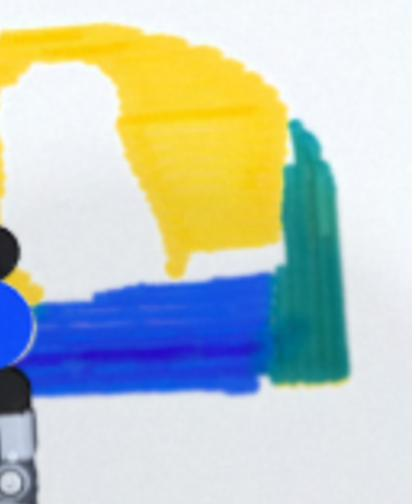

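Emit:
move --pt "0 0 0 0 0 0 -1 -1 -1 -1 -1 -1 0.0 -0.8 0 0.10333 -0.00333 0 0 0 1 -0.08 0.4 0.35 -0.5 -0.5 0.7 -0.94" --pt "0 0 0 0 0 0 -1 -1 -1 -1 -1 -1 0.0 -0.8 0.006 0.10333 -0.00333 0 0 0 1 -0.08 0.4 0.35 -0.5 -0.5 0.7 -0.94" --pt "0 0 0 0 0 0 -1 -1 -1 -1 -1 -1 0.0 -0.8 0.006 0.02 0.10417 0 0 0 1 -0.08 0.4 0.35 -0.5 -0.5 0.7 -0.94" --pt "0 0 0 0 0 0 -1 -1 -1 -1 -1 -1 0.0 -0.8 0 0.02 0.10417 0 0 0 1 -0.08 0.4 0.35 -0.5 -0.5 0.7 -0.94" --pt "0 0 0 0 0 0 -1 -1 -1 -1 -1 -1 0.0 -0.8 0 0.03617 0.10417 0 0 0 1 -0.08 0.4 0.35 -0.5 -0.5 0.7 -0.94" --pt "0 0 0 0 0 0 -1 -1 -1 -1 -1 -1 0.0 -0.8 0 0.042 0.10133 0 0 0 1 -0.08 0.4 0.35 -0.5 -0.5 0.7 -0.94" --pt "0 0 0 0 0 0 -1 -1 -1 -1 -1 -1 0.0 -0.8 0 0.01467 0.10133 0 0 0 1 -0.08 0.4 0.35 -0.5 -0.5 0.7 -0.94" --pt "0 0 0 0 0 0 -1 -1 -1 -1 -1 -1 0.0 -0.8 0 0.011 0.0985 0 0 0 1 -0.08 0.4 0.35 -0.5 -0.5 0.7 -0.94" --pt "0 0 0 0 0 0 -1 -1 -1 -1 -1 -1 0.0 -0.8 0 0.045 0.0985 0 0 0 1 -0.08 0.4 0.35 -0.5 -0.5 0.7 -0.94" --pt "0 0 0 0 0 0 -1 -1 -1 -1 -1 -1 0.0 -0.8 0 0.04633 0.09567 0 0 0 1 -0.08 0.4 0.35 -0.5 -0.5 0.7 -0.94" --pt "0 0 0 0 0 0 -1 -1 -1 -1 -1 -1 0.0 -0.8 0 0.00867 0.09567 0 0 0 1 -0.08 0.4 0.35 -0.5 -0.5 0.7 -0.94" --pt "0 0 0 0 0 0 -1 -1 -1 -1 -1 -1 0.0 -0.8 0 0.00733 0.09283 0 0 0 1 -0.08 0.4 0.35 -0.5 -0.5 0.7 -0.94" --pt "0 0 0 0 0 0 -1 -1 -1 -1 -1 -1 0.0 -0.8 0 0.04717 0.09283 0 0 0 1 -0.08 0.4 0.35 -0.5 -0.5 0.7 -0.94" --pt "0 0 0 0 0 0 -1 -1 -1 -1 -1 -1 0.0 -0.8 0 0.04767 0.09 0 0 0 1 -0.08 0.4 0.35 -0.5 -0.5 0.7 -0.94" --pt "0 0 0 0 0 0 -1 -1 -1 -1 -1 -1 0.0 -0.8 0 0.00667 0.09 0 0 0 1 -0.08 0.4 0.35 -0.5 -0.5 0.7 -0.94" --speed '[0.1,0.1,0.25,0.06,0.1,0.1,0.1,0.1,0.1,0.1,0.1,0.1,0.1,0.1,0.1]'

Emit:
move --pt "0 0 0 0 0 0 -1 -1 -1 -1 -1 -1 0.0 -0.8 0 -0.0005 -0.00283 0 0 0 1 -0.08 0.4 0.35 -0.5 -0.5 0.7 -0.94" --pt "0 0 0 0 0 0 -1 -1 -1 -1 -1 -1 0.0 -0.8 0 0.04117 -0.00283 0 0 0 1 -0.08 0.4 0.35 -0.5 -0.5 0.7 -0.94" --pt "0 0 0 0 0 0 -1 -1 -1 -1 -1 -1 0.0 -0.8 0 0.04133 -0.00567 0 0 0 1 -0.08 0.4 0.35 -0.5 -0.5 0.7 -0.94" --pt "0 0 0 0 0 0 -1 -1 -1 -1 -1 -1 0.0 -0.8 0 -0.001 -0.00567 0 0 0 1 -0.08 0.4 0.35 -0.5 -0.5 0.7 -0.94" --pt "0 0 0 0 0 0 -1 -1 -1 -1 -1 -1 0.0 -0.8 0 -0.00117 -0.00867 0 0 0 1 -0.08 0.4 0.35 -0.5 -0.5 0.7 -0.94" --pt "0 0 0 0 0 0 -1 -1 -1 -1 -1 -1 0.0 -0.8 0 0.04167 -0.00867 0 0 0 1 -0.08 0.4 0.35 -0.5 -0.5 0.7 -0.94" --pt "0 0 0 0 0 0 -1 -1 -1 -1 -1 -1 0.0 -0.8 0.006 0.04167 -0.00867 0 0 0 1 -0.08 0.4 0.35 -0.5 -0.5 0.7 -0.94" --pt "0 0 0 0 0 0 -1 -1 -1 -1 -1 -1 0.0 -0.8 0.006 0.0425 -0.03433 0 0 0 1 -0.08 0.4 0.35 -0.5 -0.5 0.7 -0.94" --pt "0 0 0 0 0 0 -1 -1 -1 -1 -1 -1 0.0 -0.8 0 0.0425 -0.03433 0 0 0 1 -0.08 0.4 0.35 -0.5 -0.5 0.7 -0.94" --pt "0 0 0 0 0 0 -1 -1 -1 -1 -1 -1 0.0 -0.8 0 0.049 -0.03433 0 0 0 1 -0.08 0.4 0.35 -0.5 -0.5 0.7 -0.94" --pt "0 0 0 0 0 0 -1 -1 -1 -1 -1 -1 0.0 -0.8 0 0.05067 -0.03717 0 0 0 1 -0.08 0.4 0.35 -0.5 -0.5 0.7 -0.94" --pt "0 0 0 0 0 0 -1 -1 -1 -1 -1 -1 0.0 -0.8 0 0.03 -0.03717 0 0 0 1 -0.08 0.4 0.35 -0.5 -0.5 0.7 -0.94" --pt "0 0 0 0 0 0 -1 -1 -1 -1 -1 -1 0.0 -0.8 0 0.02667 -0.04 0 0 0 1 -0.08 0.4 0.35 -0.5 -0.5 0.7 -0.94" --pt "0 0 0 0 0 0 -1 -1 -1 -1 -1 -1 0.0 -0.8 0 0.052 -0.04 0 0 0 1 -0.08 0.4 0.35 -0.5 -0.5 0.7 -0.94" --pt "0 0 0 0 0 0 -1 -1 -1 -1 -1 -1 0.0 -0.8 0 0.05333 -0.04283 0 0 0 1 -0.08 0.4 0.35 -0.5 -0.5 0.7 -0.94" --speed 0.1

Emit:
move --pt "0 0 0 0 0 0 -1 -1 -1 -1 -1 -1 0.0 -0.8 0 -0.026 0 0 0 0 1 -0.08 0.4 0.35 -0.5 -0.5 0.7 -0.94" --pt "0 0 0 0 0 0 -1 -1 -1 -1 -1 -1 0.0 -0.8 0 -0.0255 -0.00283 0 0 0 1 -0.08 0.4 0.35 -0.5 -0.5 0.7 -0.94" --pt "0 0 0 0 0 0 -1 -1 -1 -1 -1 -1 0.0 -0.8 0 0.00083 -0.00283 0 0 0 1 -0.08 0.4 0.35 -0.5 -0.5 0.7 -0.94" --pt "0 0 0 0 0 0 -1 -1 -1 -1 -1 -1 0.0 -0.8 0 0.00167 -0.00567 0 0 0 1 -0.08 0.4 0.35 -0.5 -0.5 0.7 -0.94" --pt "0 0 0 0 0 0 -1 -1 -1 -1 -1 -1 0.0 -0.8 0 -0.02483 -0.00567 0 0 0 1 -0.08 0.4 0.35 -0.5 -0.5 0.7 -0.94" --pt "0 0 0 0 0 0 -1 -1 -1 -1 -1 -1 0.0 -0.8 0 -0.0235 -0.0085 0 0 0 1 -0.08 0.4 0.35 -0.5 -0.5 0.7 -0.94" --pt "0 0 0 0 0 0 -1 -1 -1 -1 -1 -1 0.0 -0.8 0 0.0025 -0.0085 0 0 0 1 -0.08 0.4 0.35 -0.5 -0.5 0.7 -0.94" --pt "0 0 0 0 0 0 -1 -1 -1 -1 -1 -1 0.0 -0.8 0 0.00333 -0.01133 0 0 0 1 -0.08 0.4 0.35 -0.5 -0.5 0.7 -0.94" --pt "0 0 0 0 0 0 -1 -1 -1 -1 -1 -1 0.0 -0.8 0 -0.02217 -0.01133 0 0 0 1 -0.08 0.4 0.35 -0.5 -0.5 0.7 -0.94" --pt "0 0 0 0 0 0 -1 -1 -1 -1 -1 -1 0.0 -0.8 0 -0.02083 -0.01417 0 0 0 1 -0.08 0.4 0.35 -0.5 -0.5 0.7 -0.94" --pt "0 0 0 0 0 0 -1 -1 -1 -1 -1 -1 0.0 -0.8 0 0.004 -0.01417 0 0 0 1 -0.08 0.4 0.35 -0.5 -0.5 0.7 -0.94" --pt "0 0 0 0 0 0 -1 -1 -1 -1 -1 -1 0.0 -0.8 0 0.00433 -0.017 0 0 0 1 -0.08 0.4 0.35 -0.5 -0.5 0.7 -0.94" --pt "0 0 0 0 0 0 -1 -1 -1 -1 -1 -1 0.0 -0.8 0 -0.0195 -0.017 0 0 0 1 -0.08 0.4 0.35 -0.5 -0.5 0.7 -0.94" --pt "0 0 0 0 0 0 -1 -1 -1 -1 -1 -1 0.0 -0.8 0 -0.018 -0.01983 0 0 0 1 -0.08 0.4 0.35 -0.5 -0.5 0.7 -0.94" --pt "0 0 0 0 0 0 -1 -1 -1 -1 -1 -1 0.0 -0.8 0 0.00467 -0.01983 0 0 0 1 -0.08 0.4 0.35 -0.5 -0.5 0.7 -0.94" --speed 0.1

Emit:
move --pt "0 0 0 0 0 0 -1 -1 -1 -1 -1 -1 0.0 -0.8 0 0.00017 -0.00283 0 0 0 1 -0.08 0.4 0.35 -0.5 -0.5 0.7 -0.94" --pt "0 0 0 0 0 0 -1 -1 -1 -1 -1 -1 0.0 -0.8 0 -0.021 -0.00283 0 0 0 1 -0.08 0.4 0.35 -0.5 -0.5 0.7 -0.94" --pt "0 0 0 0 0 0 -1 -1 -1 -1 -1 -1 0.0 -0.8 0 -0.01933 -0.00567 0 0 0 1 -0.08 0.4 0.35 -0.5 -0.5 0.7 -0.94" --pt "0 0 0 0 0 0 -1 -1 -1 -1 -1 -1 0.0 -0.8 0 0.00017 -0.00567 0 0 0 1 -0.08 0.4 0.35 -0.5 -0.5 0.7 -0.94" --pt "0 0 0 0 0 0 -1 -1 -1 -1 -1 -1 0.0 -0.8 0 0.00017 -0.0085 0 0 0 1 -0.08 0.4 0.35 -0.5 -0.5 0.7 -0.94" --pt "0 0 0 0 0 0 -1 -1 -1 -1 -1 -1 0.0 -0.8 0 -0.01767 -0.0085 0 0 0 1 -0.08 0.4 0.35 -0.5 -0.5 0.7 -0.94" --pt "0 0 0 0 0 0 -1 -1 -1 -1 -1 -1 0.0 -0.8 0 -0.01617 -0.01133 0 0 0 1 -0.08 0.4 0.35 -0.5 -0.5 0.7 -0.94" --pt "0 0 0 0 0 0 -1 -1 -1 -1 -1 -1 0.0 -0.8 0 -0.00017 -0.01133 0 0 0 1 -0.08 0.4 0.35 -0.5 -0.5 0.7 -0.94" --pt "0 0 0 0 0 0 -1 -1 -1 -1 -1 -1 0.0 -0.8 0 -0.0005 -0.01367 0 0 0 1 -0.08 0.4 0.35 -0.5 -0.5 0.7 -0.94" --pt "0 0 0 0 0 0 -1 -1 -1 -1 -1 -1 0.0 -0.8 0 -0.0155 -0.01367 0 0 0 1 -0.08 0.4 0.35 -0.5 -0.5 0.7 -0.94" --pt "0 0 0 0 0 0 -1 -1 -1 -1 -1 -1 0.0 -0.8 0.05 -0.0155 -0.01367 0 0 0 1 -0.08 0.4 0.35 -0.5 -0.5 0.7 -0.94" --pt "0 0 0 0 0 0 -1 -1 -1 -1 -1 -1 0.0 -0.8 0.1 0.28 -0.05 0 0 0 1 -0.08 0.4 0.35 -0.5 -0.5 0.7 -0.94" --speed '[0.1,0.1,0.1,0.1,0.1,0.1,0.1,0.1,0.1,0.1,0.2,0.3]' --cameras '["cam_above"]'

Emit:
zoom_image --camera "cam_above" --region '[380, 240, 530, 350]'

Scene clock: 454.03 s.
left_arm: end_effector_position=(+0.7454, +0.2722, +0.4259) hand_measured=(-1.000, -1.000, -1.000, -1.000, -1.000, -1.000) hand_load_n=(-0.5, +0.0, +0.0, +0.0, +0.0, +0.0) hand_stopped_by=(target, target, target, target, target, target) hand_force_limit=0.00 hand_speed=-0.80 end_effector_quat_wxyz=(-0.529, +0.646, -0.314, +0.452) | right_arm: end_effector_position=(+0.5592, +0.4917, +0.0617) hand_measured=(+1.000, -0.082, -0.002, -0.036, -0.500, -0.500) hand_load_n=(-2.0, +5.5, +9.0, +3.0, +0.0, +0.0) hand_stopped_by=(target, target, force, force, target, target) hand_force_limit=0.70 hand_speed=-0.94 end_effector_quat_wxyz=(-0.006, +0.706, +0.004, +0.708)
Joint positions: left_arm=[3.794 -1.903 -1.189 3.059 -1.329 -3.387] | right_arm=[0.845 -0.732 1.439 -0.711 2.402 1.569]
Joint torques (N m): left_arm=[6.59 40.3 15.2 3.24 -0.51 0.85] | right_arm=[9.75 -35.9 -21.1 0.77 1.39 2.24]
Wrist force (N, zeroed by zero_wrist_force on right_arm): left_arm=[0.7 1.9 -2.6] | right_arm=[1.5 0.7 0.0]
Wrist torque (N m, zeroed by zero_wrist_force on right_arm): left_arm=[0.13 -0.27 -0.48] | right_arm=[0.05 -0.03 -0.08]
Wrist force, peak (N, zeroed by zero_wrist_force on right_arm): left_arm=[0.4 2.0 -3.0] | right_arm=[3.2 -1.5 0.9]
Hand target: left_arm +0.7454, +0.2722, +0.4259; -0.529, +0.646, -0.314, +0.452 | right_arm +0.5592, +0.4917, +0.0616; -0.006, +0.706, +0.004, +0.708
Off the commanded pose: left_arm 0.000 m, 0 deg | right_arm 0.000 m, 0 deg.
move: done

Scene clock: 459.87 s.
left_arm: end_effector_position=(+0.7454, +0.2722, +0.4259) hand_measured=(-1.000, -1.000, -1.000, -1.000, -1.000, -1.000) hand_load_n=(-0.5, +0.0, +0.0, +0.0, +0.0, -0.5) hand_stopped_by=(target, target, target, target, target, target) hand_force_limit=0.00 hand_speed=-0.80 end_effector_quat_wxyz=(-0.529, +0.646, -0.314, +0.452) | right_arm: end_effector_position=(+0.5341, +0.4594, +0.0615) hand_measured=(+1.000, -0.082, -0.002, -0.036, -0.500, -0.500) hand_load_n=(-1.0, +5.0, +11.0, +1.5, +0.0, +0.0) hand_stopped_by=(target, target, force, force, target, target) hand_force_limit=0.70 hand_speed=-0.94 end_effector_quat_wxyz=(-0.005, +0.706, +0.004, +0.708)
Joint positions: left_arm=[3.794 -1.903 -1.189 3.059 -1.329 -3.387] | right_arm=[0.841 -0.803 1.587 -0.788 2.398 1.569]
Joint torques (N m): left_arm=[7.61 41.7 15.09 3.42 -0.42 1.4] | right_arm=[9.89 -46.88 -3.81 -2.59 1.71 -2.21]
Wrist force (N, zeroed by zero_wrist_force on right_arm): left_arm=[0.4 1.7 -2.6] | right_arm=[2.0 -0.3 0.8]
Wrist torque (N m, zeroed by zero_wrist_force on right_arm): left_arm=[0.10 -0.21 -0.49] | right_arm=[0.02 0.09 -0.10]
Wrist force, peak (N, zeroed by zero_wrist_force on right_arm): left_arm=[0.6 2.1 -2.8] | right_arm=[3.6 0.3 1.3]
Hand target: left_arm +0.7454, +0.2722, +0.4259; -0.529, +0.646, -0.314, +0.452 | right_arm +0.5340, +0.4594, +0.0615; -0.006, +0.706, +0.004, +0.708
Off the commanded pose: left_arm 0.000 m, 0 deg | right_arm 0.000 m, 0 deg.
move: done

Scene clock: 465.57 s.
left_arm: end_effector_position=(+0.7454, +0.2722, +0.4259) hand_measured=(-1.000, -1.000, -1.000, -1.000, -1.000, -1.000) hand_load_n=(+0.0, +0.0, +0.0, +0.0, +0.0, +0.0) hand_stopped_by=(target, target, target, target, target, target) hand_force_limit=0.00 hand_speed=-0.80 end_effector_quat_wxyz=(-0.529, +0.646, -0.314, +0.452) | right_arm: end_effector_position=(+0.5221, +0.4565, +0.0615) hand_measured=(+1.000, -0.082, -0.002, -0.036, -0.500, -0.500) hand_load_n=(-2.0, +5.0, +9.5, +2.5, +0.0, +0.0) hand_stopped_by=(target, target, force, force, target, target) hand_force_limit=0.70 hand_speed=-0.94 end_effector_quat_wxyz=(-0.006, +0.706, +0.004, +0.708)
Joint positions: left_arm=[3.794 -1.903 -1.189 3.059 -1.329 -3.387] | right_arm=[0.853 -0.817 1.616 -0.803 2.41 1.569]
Joint torques (N m): left_arm=[6.78 40.52 14.73 3.24 -0.45 1.22] | right_arm=[-14.47 -48.04 -5.02 -2.85 -1.46 -1.88]
Wrist force (N, zeroed by zero_wrist_force on right_arm): left_arm=[0.3 1.7 -2.6] | right_arm=[1.4 -0.8 0.0]
Wrist torque (N m, zeroed by zero_wrist_force on right_arm): left_arm=[0.10 -0.21 -0.49] | right_arm=[-0.03 0.03 -0.09]
Wrist force, peak (N, zeroed by zero_wrist_force on right_arm): left_arm=[0.6 2.0 -2.9] | right_arm=[2.9 0.2 1.3]
Hand target: left_arm +0.7454, +0.2722, +0.4259; -0.529, +0.646, -0.314, +0.452 | right_arm +0.5221, +0.4564, +0.0615; -0.006, +0.706, +0.004, +0.708
Off the commanded pose: left_arm 0.000 m, 0 deg | right_arm 0.000 m, 0 deg.
move: done

Scene clock: 470.93 s.
left_arm: end_effector_position=(+0.7454, +0.2722, +0.4259) hand_measured=(-1.000, -1.000, -1.000, -1.000, -1.000, -1.000) hand_load_n=(-0.5, +0.0, +0.0, +0.0, +0.0, +0.0) hand_stopped_by=(target, target, target, target, target, target) hand_force_limit=0.00 hand_speed=-0.80 end_effector_quat_wxyz=(-0.529, +0.646, -0.314, +0.452) | right_arm: end_effector_position=(+0.4943, +0.2880, +0.1211) hand_measured=(+1.000, -0.082, -0.002, -0.036, -0.500, -0.500) hand_load_n=(-1.5, +5.0, +10.0, +2.0, +0.0, +0.0) hand_stopped_by=(target, target, force, force, target, target) hand_force_limit=0.70 hand_speed=-0.94 end_effector_quat_wxyz=(-0.005, +0.706, +0.004, +0.708)
Joint positions: left_arm=[3.794 -1.903 -1.189 3.059 -1.329 -3.387] | right_arm=[0.635 -1.196 2.095 -0.902 2.191 1.57]
Joint torques (N m): left_arm=[6.71 40.5 16.29 3.41 -0.67 1.31] | right_arm=[-13.95 -33.9 -3.69 -3.3 -1.53 -2.15]
Wrist force (N, zeroed by zero_wrist_force on right_arm): left_arm=[0.4 1.7 -2.4] | right_arm=[-0.1 0.4 -0.1]
Wrist torque (N m, zeroed by zero_wrist_force on right_arm): left_arm=[0.09 -0.21 -0.49] | right_arm=[0.07 0.03 0.01]
Wrist force, peak (N, zeroed by zero_wrist_force on right_arm): left_arm=[0.5 1.9 -2.9] | right_arm=[2.7 0.0 1.3]
Hand target: left_arm +0.7454, +0.2722, +0.4259; -0.529, +0.646, -0.314, +0.452 | right_arm +0.4943, +0.2879, +0.1212; -0.006, +0.706, +0.004, +0.708
Off the commanded pose: left_arm 0.000 m, 0 deg | right_arm 0.000 m, 0 deg.
move: done
Images, in order (width x height): cam_above 896x504.

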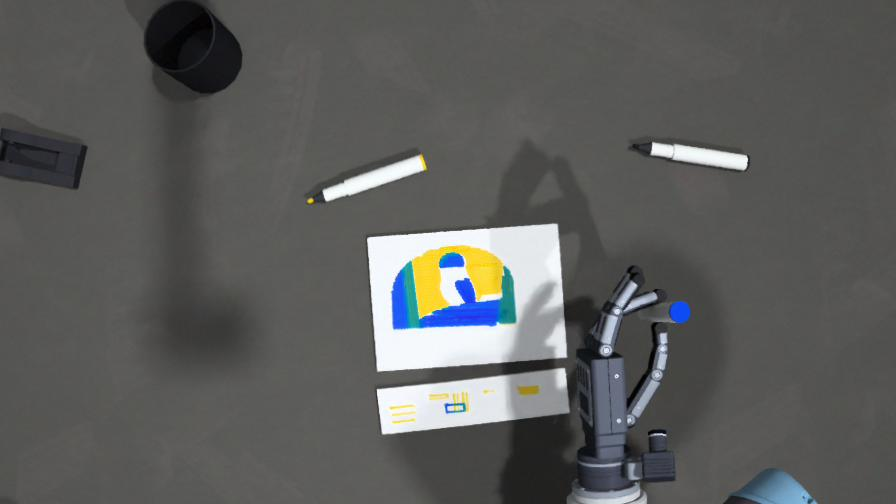

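Scaled by 3.360 from the camera's 896x504 image, which has a finer 1280x720 frame.

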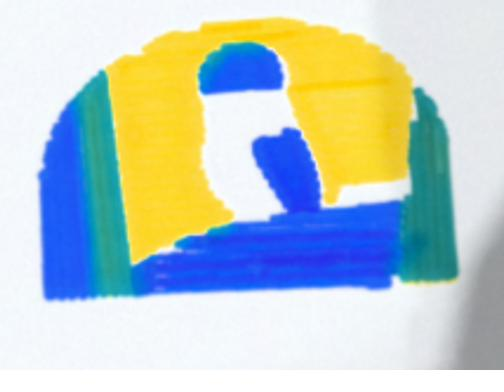

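Emit:
zoom_image --camera "cam_above" --region '[430, 240, 490, 310]'

Scaled by 7.200 from the camera's 896x504 image, which has a finer 1280x720 frame.

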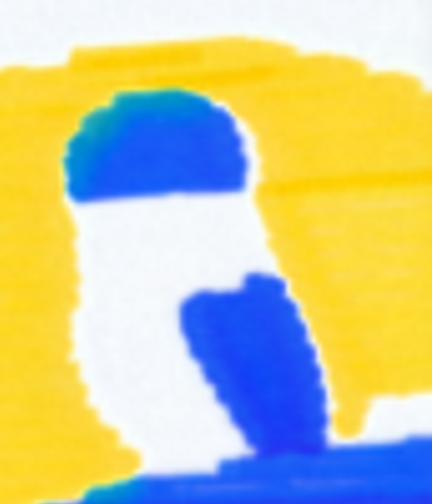

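Emit:
move --target '[0,0,0,0,0,0,-1,-1,-1,-1,-1,-1,0.0,-0.8,-0.0683,0.0795,-0.0419,-0.02177,-0.05811,0.49589,1,-0.08,0.4,0.35,-0.5,-0.5,0.7,-0.94]' --speed 0.35 --cameras '["cam_above"]'

Emit:
move --target '[0,0,0,0,0,0,-1,-1,-1,-1,-1,-1,0.0,-0.8,0,0.0955,0.0151,0,0,0,1,-0.08,0.4,0.35,-0.5,-0.5,0.7,-0.94]' --speed 0.12 --stop_force 5

Emit:
move --target '[0,0,0,0,0,0,-1,-1,-1,-1,-1,-1,0.0,-0.8,0,0.0198,0.0031,0,0,0,1,-0.08,0.4,0.35,-0.5,-0.5,0.7,-0.94]' --speed 0.008 --stop_force 3

Scene clock: 476.53 s.
left_arm: end_effector_position=(+0.7454, +0.2722, +0.4259) hand_measured=(-1.000, -1.000, -1.000, -1.000, -1.000, -1.000) hand_load_n=(+0.0, +0.0, +0.0, +0.0, +0.0, +0.0) hand_stopped_by=(target, target, target, target, target, target) hand_force_limit=0.00 hand_speed=-0.80 end_effector_quat_wxyz=(-0.529, +0.646, -0.314, +0.452) | right_arm: end_effector_position=(+0.4700, +0.2399, +0.0801) hand_measured=(+1.000, -0.082, -0.002, -0.036, -0.500, -0.500) hand_load_n=(-2.0, +5.0, +9.5, +1.5, +0.0, +0.0) hand_stopped_by=(target, target, force, force, target, target) hand_force_limit=0.70 hand_speed=-0.94 end_effector_quat_wxyz=(-0.478, +0.561, -0.513, +0.439)
Joint positions: left_arm=[3.794 -1.903 -1.189 3.059 -1.329 -3.387] | right_arm=[0.218 -1.467 2.37 -0.745 1.7 3.161]
Joint torques (N m): left_arm=[6.77 40.11 16.84 2.98 -0.83 1.29] | right_arm=[-12.89 -24.49 -3.94 -3.02 -1.83 2.25]
Wrist force (N, zeroed by zero_wrist_force on right_arm): left_arm=[0.4 1.9 -2.6] | right_arm=[0.2 1.8 0.2]
Wrist torque (N m, zeroed by zero_wrist_force on right_arm): left_arm=[0.13 -0.21 -0.50] | right_arm=[0.21 0.01 -0.13]
Wrist force, peak (N, zeroed by zero_wrist_force on right_arm): left_arm=[0.3 2.2 -2.8] | right_arm=[-0.1 2.1 0.0]
Hand target: left_arm +0.7454, +0.2722, +0.4259; -0.529, +0.646, -0.314, +0.452 | right_arm +0.4700, +0.2399, +0.0800; -0.478, +0.561, -0.513, +0.439
Off the commanded pose: left_arm 0.000 m, 0 deg | right_arm 0.000 m, 0 deg.
move: done
Images, in order (width x height): cam_above 896x504.

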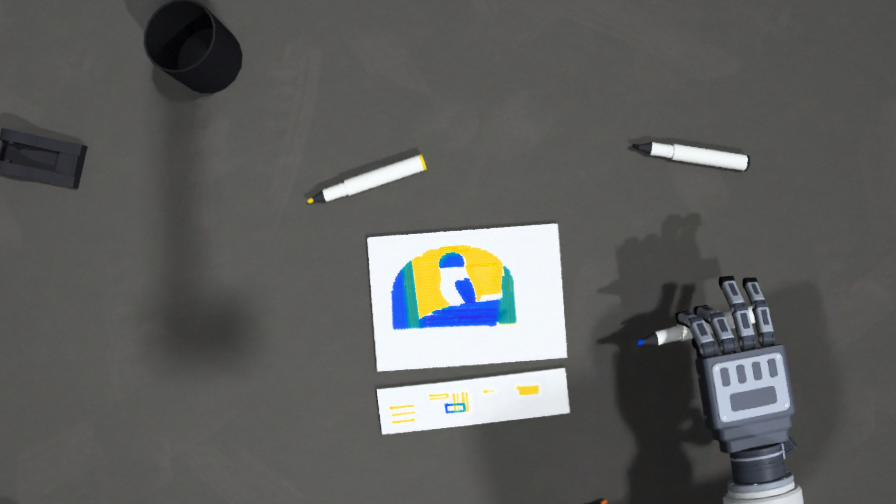

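Scene clock: 478.10 s.
left_arm: end_effector_position=(+0.7454, +0.2722, +0.4259) hand_measured=(-1.000, -1.000, -1.000, -1.000, -1.000, -1.000) hand_load_n=(+0.0, +0.0, +0.0, +0.0, +0.0, +0.0) hand_stopped_by=(target, target, target, target, target, target) hand_force_limit=0.00 hand_speed=-0.80 end_effector_quat_wxyz=(-0.529, +0.646, -0.314, +0.452) | right_arm: end_effector_position=(+0.4700, +0.2398, +0.0220) hand_measured=(+1.000, -0.082, -0.002, -0.036, -0.500, -0.500) hand_load_n=(-2.0, +5.0, +10.0, +1.5, +0.0, +0.0) hand_stopped_by=(target, target, force, force, target, target) hand_force_limit=0.70 hand_speed=-0.94 end_effector_quat_wxyz=(-0.478, +0.561, -0.513, +0.439)
Joint positions: left_arm=[3.794 -1.903 -1.189 3.059 -1.329 -3.387] | right_arm=[0.217 -1.297 2.414 -0.958 1.699 3.161]
Joint torques (N m): left_arm=[5.87 41.33 14.98 3.51 -0.51 1.45] | right_arm=[9.46 -12.36 -1.33 -3.03 1.57 -1.32]
Wrist force (N, zeroed by zero_wrist_force on right_arm): left_arm=[0.5 2.1 -2.7] | right_arm=[-0.1 1.8 0.1]
Wrist torque (N m, zeroed by zero_wrist_force on right_arm): left_arm=[0.16 -0.23 -0.49] | right_arm=[0.22 0.05 -0.15]
Wrist force, peak (N, zeroed by zero_wrist_force on right_arm): left_arm=[0.8 2.1 -2.7] | right_arm=[0.1 2.8 0.1]
Hand target: left_arm +0.7454, +0.2722, +0.4259; -0.529, +0.646, -0.314, +0.452 | right_arm +0.4700, +0.2398, +0.0220; -0.478, +0.561, -0.513, +0.439
Off the commanded pose: left_arm 0.000 m, 0 deg | right_arm 0.000 m, 0 deg.
move: done

Scene clock: 480.43 s.
left_arm: end_effector_position=(+0.7454, +0.2722, +0.4259) hand_measured=(-1.000, -1.000, -1.000, -1.000, -1.000, -1.000) hand_load_n=(+0.0, +0.0, +0.0, +0.0, +0.0, +0.0) hand_stopped_by=(target, target, target, target, target, target) hand_force_limit=0.00 hand_speed=-0.80 end_effector_quat_wxyz=(-0.529, +0.646, -0.314, +0.452) | right_arm: end_effector_position=(+0.4699, +0.2398, +0.0139) hand_measured=(+1.000, -0.082, -0.002, -0.036, -0.500, -0.500) hand_load_n=(-1.5, +5.0, +10.0, +2.0, +0.0, +0.0) hand_stopped_by=(target, target, force, force, target, target) hand_force_limit=0.70 hand_speed=-0.94 end_effector_quat_wxyz=(-0.478, +0.561, -0.513, +0.439)
Joint positions: left_arm=[3.794 -1.903 -1.189 3.059 -1.329 -3.387] | right_arm=[0.217 -1.271 2.418 -0.989 1.699 3.161]
Joint torques (N m): left_arm=[7.38 41.41 17.02 3.32 -0.46 1.26] | right_arm=[2.29 -26.98 -15.81 0.88 -0.34 -1.29]
Wrist force (N, zeroed by zero_wrist_force on right_arm): left_arm=[0.4 1.9 -2.7] | right_arm=[0.3 -1.6 -0.8]
Wrist torque (N m, zeroed by zero_wrist_force on right_arm): left_arm=[0.13 -0.22 -0.49] | right_arm=[0.12 0.03 -0.25]
Wrist force, peak (N, zeroed by zero_wrist_force on right_arm): left_arm=[0.1 2.1 -2.8] | right_arm=[0.5 -8.8 -4.0]
Hand target: left_arm +0.7454, +0.2722, +0.4259; -0.529, +0.646, -0.314, +0.452 | right_arm +0.4699, +0.2398, +0.0139; -0.478, +0.561, -0.513, +0.439 (not the last commanded pose)
Off the commanded pose: left_arm 0.000 m, 0 deg | right_arm 0.004 m, 0 deg.
move: contact (right_arm)


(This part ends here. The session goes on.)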